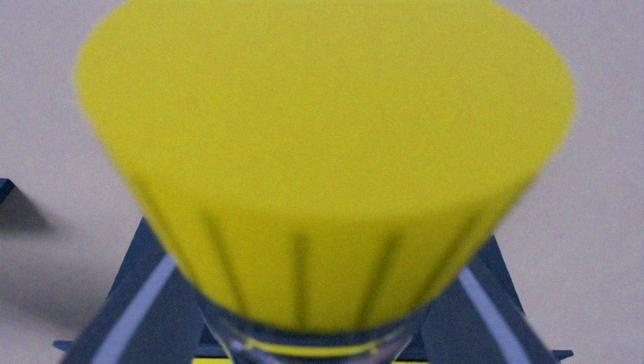

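{"api": "move", "payload": {
  "target": {"side": "right", "x": 0.376, "y": -0.415, "z": 1.446, "quat_wxyz": [0.57206, -0.41563, -0.41563, 0.57206]}
}}

{"api": "move", "payload": {
  "target": {"side": "right", "x": 0.376, "y": -0.415, "z": 1.429, "quat_wxyz": [0.57206, -0.41563, -0.41563, 0.57206]},
  "min_time_s": 0.5
}}

{"api": "move", "payload": {
  "target": {"side": "right", "x": 0.376, "y": -0.415, "z": 1.4235, "quat_wxyz": [0.57206, -0.41563, -0.41563, 0.57206]},
  "min_time_s": 0.4
}}

Scene clock: 99.90 s.
Joint torques (N m): left_arm=[-8.06 10.35 6.17 -5.56 -0.55 -2.1 0.26] | right_arm=[-21.24 -16.01 -5.87 -5.16 0.4 -2.02 -0.18]
External joint torques (N m): left_arm=[-0.2 0.3 0.13 -0.2 -0.07 -0.22 0.25] | right_arm=[-1.34 -2.21 1 0.1 0.08 -0.13 -0.17]
Wrist force (N): left_arm=[0.8 -4.6 -1.0] | right_arm=[3.2 6.2 -2.2]
Wrist torque (N m): left_arm=[0.14 0.12 -0.08] | right_arm=[-0.25 0.13 -0.23]
Wrist force, peak (N): left_arm=[0.8 -5.2 -0.8] | right_arm=[4.0 6.5 -3.0]
move: done
base_odometry: x=+3.362 y=+0.474 heading=+0.174
lidar_m: 0.46 0.48 0.67 1.32 2.11 3.06 5.38 3.01 2.43 1.87 0.67 0.48
base_status: not commanded
joint_positions: torso_squat_rad=+0.000 torso_shift_rad=+0.000 torso_pitch_rad=+0.000 torso_yaw_rad=+0.000 left_shoulder_pitch_rad=+0.083 left_shoulder_roll_rad=+0.666 left_shoulder_yaw_rad=+0.406 left_elbow_rad=-2.485 left_forearm_roll_rad=+0.617 left_wrist_pitch_rad=+1.190 left_hand_roll_rad=-1.260 left_gripper_m=+0.080 right_shoulder_pitch_rad=-0.983 right_shoulder_roll_rad=-1.039 right_shoulder_yaw_rad=-0.005 right_elbow_rad=-1.341 right_forearm_roll_rad=-0.867 right_wrist_pitch_rad=+1.130 right_hand_roll_rad=+1.456 right_gripper_m=+0.055 head_pan_rad=-0.300 head_tilt_rad=+0.500
joint_status: all done
wheel_motors_off: 0
motor_effort: left_wheel=-5(6) right_wheel=+5(5)
chest: x=-0.2280 y=-0.0002 z=+1.2899 quat_wxyz=(+1.000, +0.000, +0.000, +0.000) (m; base frame)
left_hand: x=+0.1801 y=+0.3478 z=+1.2631 quat_wxyz=(+0.572, +0.415, -0.415, -0.572) (m; base frame)
right_hand: x=+0.3760 y=-0.4150 z=+1.4457 quat_wxyz=(+0.572, -0.415, -0.416, +0.572) (m; base frame)
right_hand_status: reached (checked arc, planned for 0.7 s): 0 mm and 0.0 deg off.
pictures: none

Scene clock: 100.73 s.
Joint torques (N m): left_arm=[-7.73 10.12 6 -5.59 -0.69 -1.94 0.26] | right_arm=[-19.43 -15.68 -8.36 -5.61 0.33 -2.28 -0.36]
External joint torques (N m): left_arm=[0.13 0.08 -0.05 -0.24 -0.2 -0.06 0.24] | right_arm=[0.31 -1.48 -1.23 -0.31 -0.01 -0.39 -0.35]
Wrist force (N): left_arm=[0.7 -5.0 -0.8] | right_arm=[2.6 5.3 -1.2]
Wrist torque (N m): left_arm=[0.18 0.10 -0.08] | right_arm=[-0.13 0.01 -0.06]
Wrist force, peak (N): left_arm=[1.0 -5.2 -1.0] | right_arm=[3.2 6.4 -1.6]
move: done
base_odometry: x=+3.362 y=+0.474 heading=+0.174
lidar_m: 0.46 0.48 0.67 1.32 2.12 3.07 5.37 3.00 2.43 1.87 0.66 0.49
base_status: not commanded
joint_positions: torso_squat_rad=+0.000 torso_shift_rad=+0.000 torso_pitch_rad=+0.000 torso_yaw_rad=+0.000 left_shoulder_pitch_rad=+0.083 left_shoulder_roll_rad=+0.666 left_shoulder_yaw_rad=+0.406 left_elbow_rad=-2.485 left_forearm_roll_rad=+0.617 left_wrist_pitch_rad=+1.190 left_hand_roll_rad=-1.260 left_gripper_m=+0.080 right_shoulder_pitch_rad=-0.928 right_shoulder_roll_rad=-1.032 right_shoulder_yaw_rad=-0.015 right_elbow_rad=-1.374 right_forearm_roll_rad=-0.861 right_wrist_pitch_rad=+1.106 right_hand_roll_rad=+1.445 right_gripper_m=+0.055 head_pan_rad=-0.300 head_tilt_rad=+0.500
joint_status: all done
wheel_motors_off: 0
motor_effort: left_wheel=-5(6) right_wheel=+4(5)
chest: x=-0.2280 y=-0.0003 z=+1.2899 quat_wxyz=(+1.000, +0.000, +0.000, +0.000) (m; base frame)
left_hand: x=+0.1801 y=+0.3478 z=+1.2631 quat_wxyz=(+0.572, +0.415, -0.415, -0.572) (m; base frame)
right_hand: x=+0.3759 y=-0.4151 z=+1.4290 quat_wxyz=(+0.572, -0.415, -0.415, +0.573) (m; base frame)
right_hand_status: reached (checked arc, planned for 0.5 s): 0 mm and 0.2 deg off.
pictures: none

Scene clock: 101.47 s.
Joint torques (N m): left_arm=[-8.09 10.28 6.42 -5.5 -0.55 -1.97 0.22] | right_arm=[-16.08 -13.15 -5.85 -4.44 0 -1.17 -0.1]
External joint torques (N m): left_arm=[-0.23 0.24 0.38 -0.14 -0.06 -0.08 0.21] | right_arm=[3.59 1.17 1.36 0.89 -0.35 0.73 -0.09]
Wrist force (N): left_arm=[1.0 -4.8 -0.8] | right_arm=[1.8 -0.3 1.1]
Wrist torque (N m): left_arm=[0.16 0.13 -0.09] | right_arm=[-0.22 0.08 -0.14]
Wrist force, peak (N): left_arm=[1.0 -5.1 -0.8] | right_arm=[3.4 6.0 -1.9]
move: done
base_odometry: x=+3.362 y=+0.474 heading=+0.174
lidar_m: 0.46 0.49 0.67 1.32 2.12 3.06 5.38 3.00 2.43 1.87 0.67 0.48
base_status: not commanded
joint_positions: torso_squat_rad=+0.000 torso_shift_rad=+0.000 torso_pitch_rad=+0.000 torso_yaw_rad=+0.000 left_shoulder_pitch_rad=+0.083 left_shoulder_roll_rad=+0.666 left_shoulder_yaw_rad=+0.406 left_elbow_rad=-2.485 left_forearm_roll_rad=+0.617 left_wrist_pitch_rad=+1.190 left_hand_roll_rad=-1.260 left_gripper_m=+0.080 right_shoulder_pitch_rad=-0.909 right_shoulder_roll_rad=-1.028 right_shoulder_yaw_rad=-0.019 right_elbow_rad=-1.387 right_forearm_roll_rad=-0.856 right_wrist_pitch_rad=+1.095 right_hand_roll_rad=+1.440 right_gripper_m=+0.055 head_pan_rad=-0.300 head_tilt_rad=+0.500
joint_status: all done
wheel_motors_off: 0
motor_effort: left_wheel=-5(6) right_wheel=+4(5)
chest: x=-0.2280 y=-0.0002 z=+1.2899 quat_wxyz=(+1.000, +0.000, +0.000, +0.000) (m; base frame)
left_hand: x=+0.1801 y=+0.3478 z=+1.2631 quat_wxyz=(+0.572, +0.415, -0.415, -0.572) (m; base frame)
right_hand: x=+0.3758 y=-0.4151 z=+1.4244 quat_wxyz=(+0.572, -0.416, -0.416, +0.572) (m; base frame)
right_hand_status: reached (checked arc, planned for 0.4 s): 1 mm and 0.1 deg off.
pictures: none

{"api": "move", "payload": {
  "joints": {"right_gripper_m": 0.078}
}}

{"api": "move", "payload": {
  "target": {"side": "right", "x": 0.295, "y": -0.415, "z": 1.441, "quat_wxyz": [0.57206, -0.41563, -0.41563, 0.57206]}
}}

{"api": "move", "payload": {
  "target": {"side": "right", "x": 0.20, "y": -0.24, "z": 1.40, "quat_wxyz": [0.57206, -0.41563, -0.41563, 0.57206]}
}}

{"api": "move", "payload": {
  "target": {"side": "right", "x": 0.245, "y": -0.06, "z": 1.344, "quat_wxyz": [0.57206, -0.41563, -0.41563, 0.57206]},
  "cameras": ["head_camera", "right_wrist_camera"]
}}

Scene clock: 102.77 s.
Joint torques (N m): left_arm=[-8.03 9.97 6.26 -5.4 -0.44 -1.92 0.21] | right_arm=[-17.69 -15.46 -5.74 -4.67 0 -1.54 0]
External joint torques (N m): left_arm=[-0.17 -0.07 0.21 -0.05 0.05 -0.03 0.2] | right_arm=[1.99 -1.14 1.48 0.64 -0.35 0.35 0.01]
Wrist force (N): left_arm=[1.0 -4.9 -0.7] | right_arm=[2.5 4.6 -0.9]
Wrist torque (N m): left_arm=[0.16 0.14 -0.09] | right_arm=[-0.24 0.02 -0.06]
Wrist force, peak (N): left_arm=[0.9 -5.2 -0.9] | right_arm=[2.9 4.9 -1.6]
move: done
base_odometry: x=+3.362 y=+0.474 heading=+0.174
lidar_m: 0.46 0.48 0.65 1.32 2.11 3.06 5.37 3.00 2.43 1.87 0.67 0.48
base_status: not commanded
joint_positions: torso_squat_rad=+0.000 torso_shift_rad=+0.000 torso_pitch_rad=+0.000 torso_yaw_rad=+0.000 left_shoulder_pitch_rad=+0.083 left_shoulder_roll_rad=+0.666 left_shoulder_yaw_rad=+0.406 left_elbow_rad=-2.485 left_forearm_roll_rad=+0.617 left_wrist_pitch_rad=+1.190 left_hand_roll_rad=-1.260 left_gripper_m=+0.080 right_shoulder_pitch_rad=-0.908 right_shoulder_roll_rad=-1.028 right_shoulder_yaw_rad=-0.019 right_elbow_rad=-1.387 right_forearm_roll_rad=-0.856 right_wrist_pitch_rad=+1.095 right_hand_roll_rad=+1.440 right_gripper_m=+0.078 head_pan_rad=-0.300 head_tilt_rad=+0.500
joint_status: all done
wheel_motors_off: 0
motor_effort: left_wheel=-5(6) right_wheel=+4(5)
chest: x=-0.2280 y=-0.0002 z=+1.2899 quat_wxyz=(+1.000, +0.000, +0.000, +0.000) (m; base frame)
left_hand: x=+0.1801 y=+0.3478 z=+1.2631 quat_wxyz=(+0.572, +0.415, -0.415, -0.572) (m; base frame)
right_hand: x=+0.3759 y=-0.4150 z=+1.4239 quat_wxyz=(+0.572, -0.416, -0.416, +0.572) (m; base frame)
pictures: none

Scene clock: 104.07 s.
Joint torques (N m): left_arm=[-8.18 10.22 6.38 -5.48 -0.56 -2.04 0.21] | right_arm=[-14.92 -16.84 -7.09 -2.58 0.76 -1.6 0.24]
External joint torques (N m): left_arm=[-0.32 0.18 0.34 -0.12 -0.07 -0.16 0.2] | right_arm=[0.43 -1.27 1.06 0.36 0.13 0.22 0.25]
Wrist force (N): left_arm=[0.9 -4.9 -0.8] | right_arm=[3.4 3.3 -1.6]
Wrist torque (N m): left_arm=[0.19 0.12 -0.07] | right_arm=[-0.08 0.10 -0.14]
Wrist force, peak (N): left_arm=[0.9 -5.1 -1.1] | right_arm=[3.4 5.6 -0.6]
move: done
base_odometry: x=+3.362 y=+0.474 heading=+0.174
lidar_m: 0.46 0.48 0.67 1.32 2.12 3.06 5.37 3.00 2.43 1.87 0.67 0.48
base_status: not commanded
joint_positions: torso_squat_rad=+0.000 torso_shift_rad=+0.000 torso_pitch_rad=+0.000 torso_yaw_rad=+0.000 left_shoulder_pitch_rad=+0.083 left_shoulder_roll_rad=+0.666 left_shoulder_yaw_rad=+0.406 left_elbow_rad=-2.485 left_forearm_roll_rad=+0.617 left_wrist_pitch_rad=+1.190 left_hand_roll_rad=-1.260 left_gripper_m=+0.080 right_shoulder_pitch_rad=-0.657 right_shoulder_roll_rad=-1.184 right_shoulder_yaw_rad=-0.203 right_elbow_rad=-1.753 right_forearm_roll_rad=-0.966 right_wrist_pitch_rad=+1.230 right_hand_roll_rad=+1.277 right_gripper_m=+0.078 head_pan_rad=-0.300 head_tilt_rad=+0.500
joint_status: all done
wheel_motors_off: 0
motor_effort: left_wheel=-4(6) right_wheel=+4(5)
chest: x=-0.2280 y=-0.0002 z=+1.2899 quat_wxyz=(+1.000, +0.000, +0.000, +0.000) (m; base frame)
left_hand: x=+0.1801 y=+0.3478 z=+1.2631 quat_wxyz=(+0.572, +0.415, -0.415, -0.572) (m; base frame)
right_hand: x=+0.2951 y=-0.4150 z=+1.4414 quat_wxyz=(+0.572, -0.415, -0.415, +0.573) (m; base frame)
right_hand_status: reached (checked arc, planned for 0.7 s): 0 mm and 0.2 deg off.
pictures: none

Scene clock: 105.37 s.
Joint torques (N m): left_arm=[-7.96 10.26 6.05 -5.43 -0.59 -1.98 0.12] | right_arm=[-14.03 -10.45 -6.43 1.23 1.4 -1.06 0.19]
External joint torques (N m): left_arm=[-0.1 0.22 0 -0.08 -0.11 -0.1 0.11] | right_arm=[-0.79 -0.71 1.23 0.26 -0.22 0 0.19]
Wrist force (N): left_arm=[1.0 -5.0 -1.3] | right_arm=[2.9 3.9 -0.6]
Wrist torque (N m): left_arm=[0.19 0.14 -0.09] | right_arm=[-0.14 0.09 -0.14]
Wrist force, peak (N): left_arm=[0.9 -5.0 -1.3] | right_arm=[3.8 5.3 -1.9]
move: done
base_odometry: x=+3.362 y=+0.474 heading=+0.174
lidar_m: 0.47 0.48 0.66 1.33 2.11 3.06 5.37 3.01 2.42 1.87 0.67 0.48
base_status: not commanded
joint_positions: torso_squat_rad=+0.000 torso_shift_rad=+0.000 torso_pitch_rad=+0.000 torso_yaw_rad=+0.000 left_shoulder_pitch_rad=+0.083 left_shoulder_roll_rad=+0.666 left_shoulder_yaw_rad=+0.406 left_elbow_rad=-2.485 left_forearm_roll_rad=+0.617 left_wrist_pitch_rad=+1.190 left_hand_roll_rad=-1.260 left_gripper_m=+0.080 right_shoulder_pitch_rad=-0.755 right_shoulder_roll_rad=-1.135 right_shoulder_yaw_rad=+0.083 right_elbow_rad=-2.478 right_forearm_roll_rad=-0.700 right_wrist_pitch_rad=+1.652 right_hand_roll_rad=+0.585 right_gripper_m=+0.078 head_pan_rad=-0.300 head_tilt_rad=+0.500
joint_status: all done
wheel_motors_off: 0
motor_effort: left_wheel=-5(5) right_wheel=+4(5)
chest: x=-0.2280 y=-0.0002 z=+1.2899 quat_wxyz=(+1.000, +0.000, +0.000, +0.000) (m; base frame)
left_hand: x=+0.1801 y=+0.3478 z=+1.2631 quat_wxyz=(+0.572, +0.415, -0.415, -0.572) (m; base frame)
right_hand: x=+0.1999 y=-0.2402 z=+1.4001 quat_wxyz=(+0.571, -0.416, -0.416, +0.572) (m; base frame)
right_hand_status: reached (checked arc, planned for 1.0 s): 0 mm and 0.1 deg off.
pictures: none

Scene clock: 106.67 s.
Joint torques (N m): left_arm=[-8.42 10.3 6.18 -5.55 -0.59 -2 0.23] | right_arm=[-18.16 -7.06 -8.04 -1.44 1.44 -0.6 0.08]
External joint torques (N m): left_arm=[-0.56 0.26 0.14 -0.19 -0.1 -0.12 0.21] | right_arm=[0.16 -1.78 1.12 0.16 -0.31 0.12 0.09]
Wrist force (N): left_arm=[1.1 -4.9 -0.8] | right_arm=[3.0 4.4 -1.2]
Wrist torque (N m): left_arm=[0.17 0.14 -0.09] | right_arm=[-0.19 0.03 -0.14]
Wrist force, peak (N): left_arm=[1.0 -5.0 -1.1] | right_arm=[4.1 5.0 -2.2]
move: done
base_odometry: x=+3.362 y=+0.474 heading=+0.174
lidar_m: 0.47 0.48 0.66 1.33 2.11 3.07 5.38 3.00 2.44 1.87 0.67 0.49
base_status: not commanded
joint_positions: torso_squat_rad=+0.000 torso_shift_rad=+0.000 torso_pitch_rad=+0.000 torso_yaw_rad=+0.000 left_shoulder_pitch_rad=+0.083 left_shoulder_roll_rad=+0.666 left_shoulder_yaw_rad=+0.406 left_elbow_rad=-2.485 left_forearm_roll_rad=+0.617 left_wrist_pitch_rad=+1.190 left_hand_roll_rad=-1.260 left_gripper_m=+0.080 right_shoulder_pitch_rad=-1.179 right_shoulder_roll_rad=-0.603 right_shoulder_yaw_rad=+0.767 right_elbow_rad=-2.171 right_forearm_roll_rad=-0.195 right_wrist_pitch_rad=+1.843 right_hand_roll_rad=+0.380 right_gripper_m=+0.078 head_pan_rad=-0.300 head_tilt_rad=+0.500
joint_status: all done
wheel_motors_off: 0
motor_effort: left_wheel=-5(5) right_wheel=+4(6)
chest: x=-0.2280 y=-0.0002 z=+1.2899 quat_wxyz=(+1.000, +0.000, +0.000, +0.000) (m; base frame)
left_hand: x=+0.1800 y=+0.3479 z=+1.2631 quat_wxyz=(+0.572, +0.415, -0.415, -0.572) (m; base frame)
right_hand: x=+0.2449 y=-0.0598 z=+1.3440 quat_wxyz=(+0.572, -0.416, -0.416, +0.572) (m; base frame)
right_hand_status: reached (checked arc, planned for 1.0 s): 0 mm and 0.0 deg off.
pictures: head_camera, right_wrist_camera
camera_calibration:
head_camera: T_world_to_cam=[[-0.3182, -0.947617, 0.0277567, -0.102384], [-0.431362, 0.118651, -0.894343, 1.30222], [0.844201, -0.296553, -0.44652, 0.782249], [0, 0, 0, 1]] pos_world=[-0.131228, -0.0195506, 1.51676]
right_wrist_camera: T_world_to_cam=[[0.000268481, -0.998535, 0.0541141, -0.137296], [-0.740004, -0.0365956, -0.671606, 1.10864], [0.672602, -0.0398643, -0.738929, 0.898222], [0, 0, 0, 1]] pos_world=[0.216289, -0.0607166, 1.41572]

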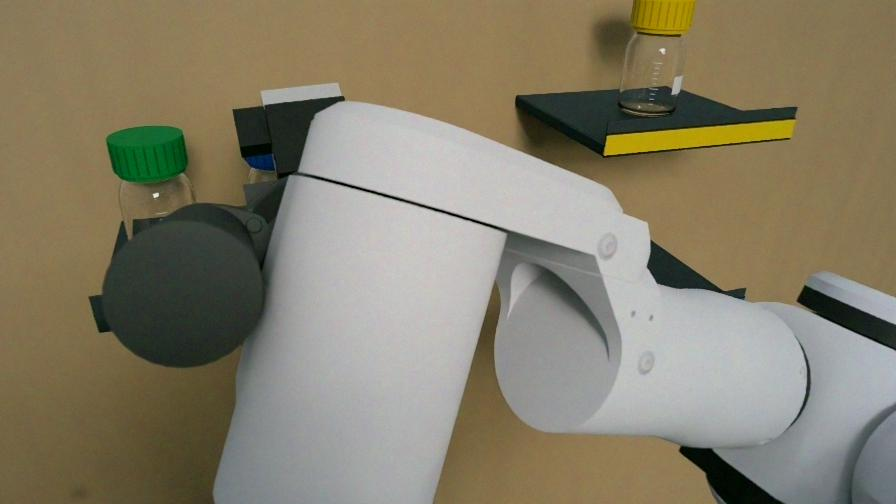

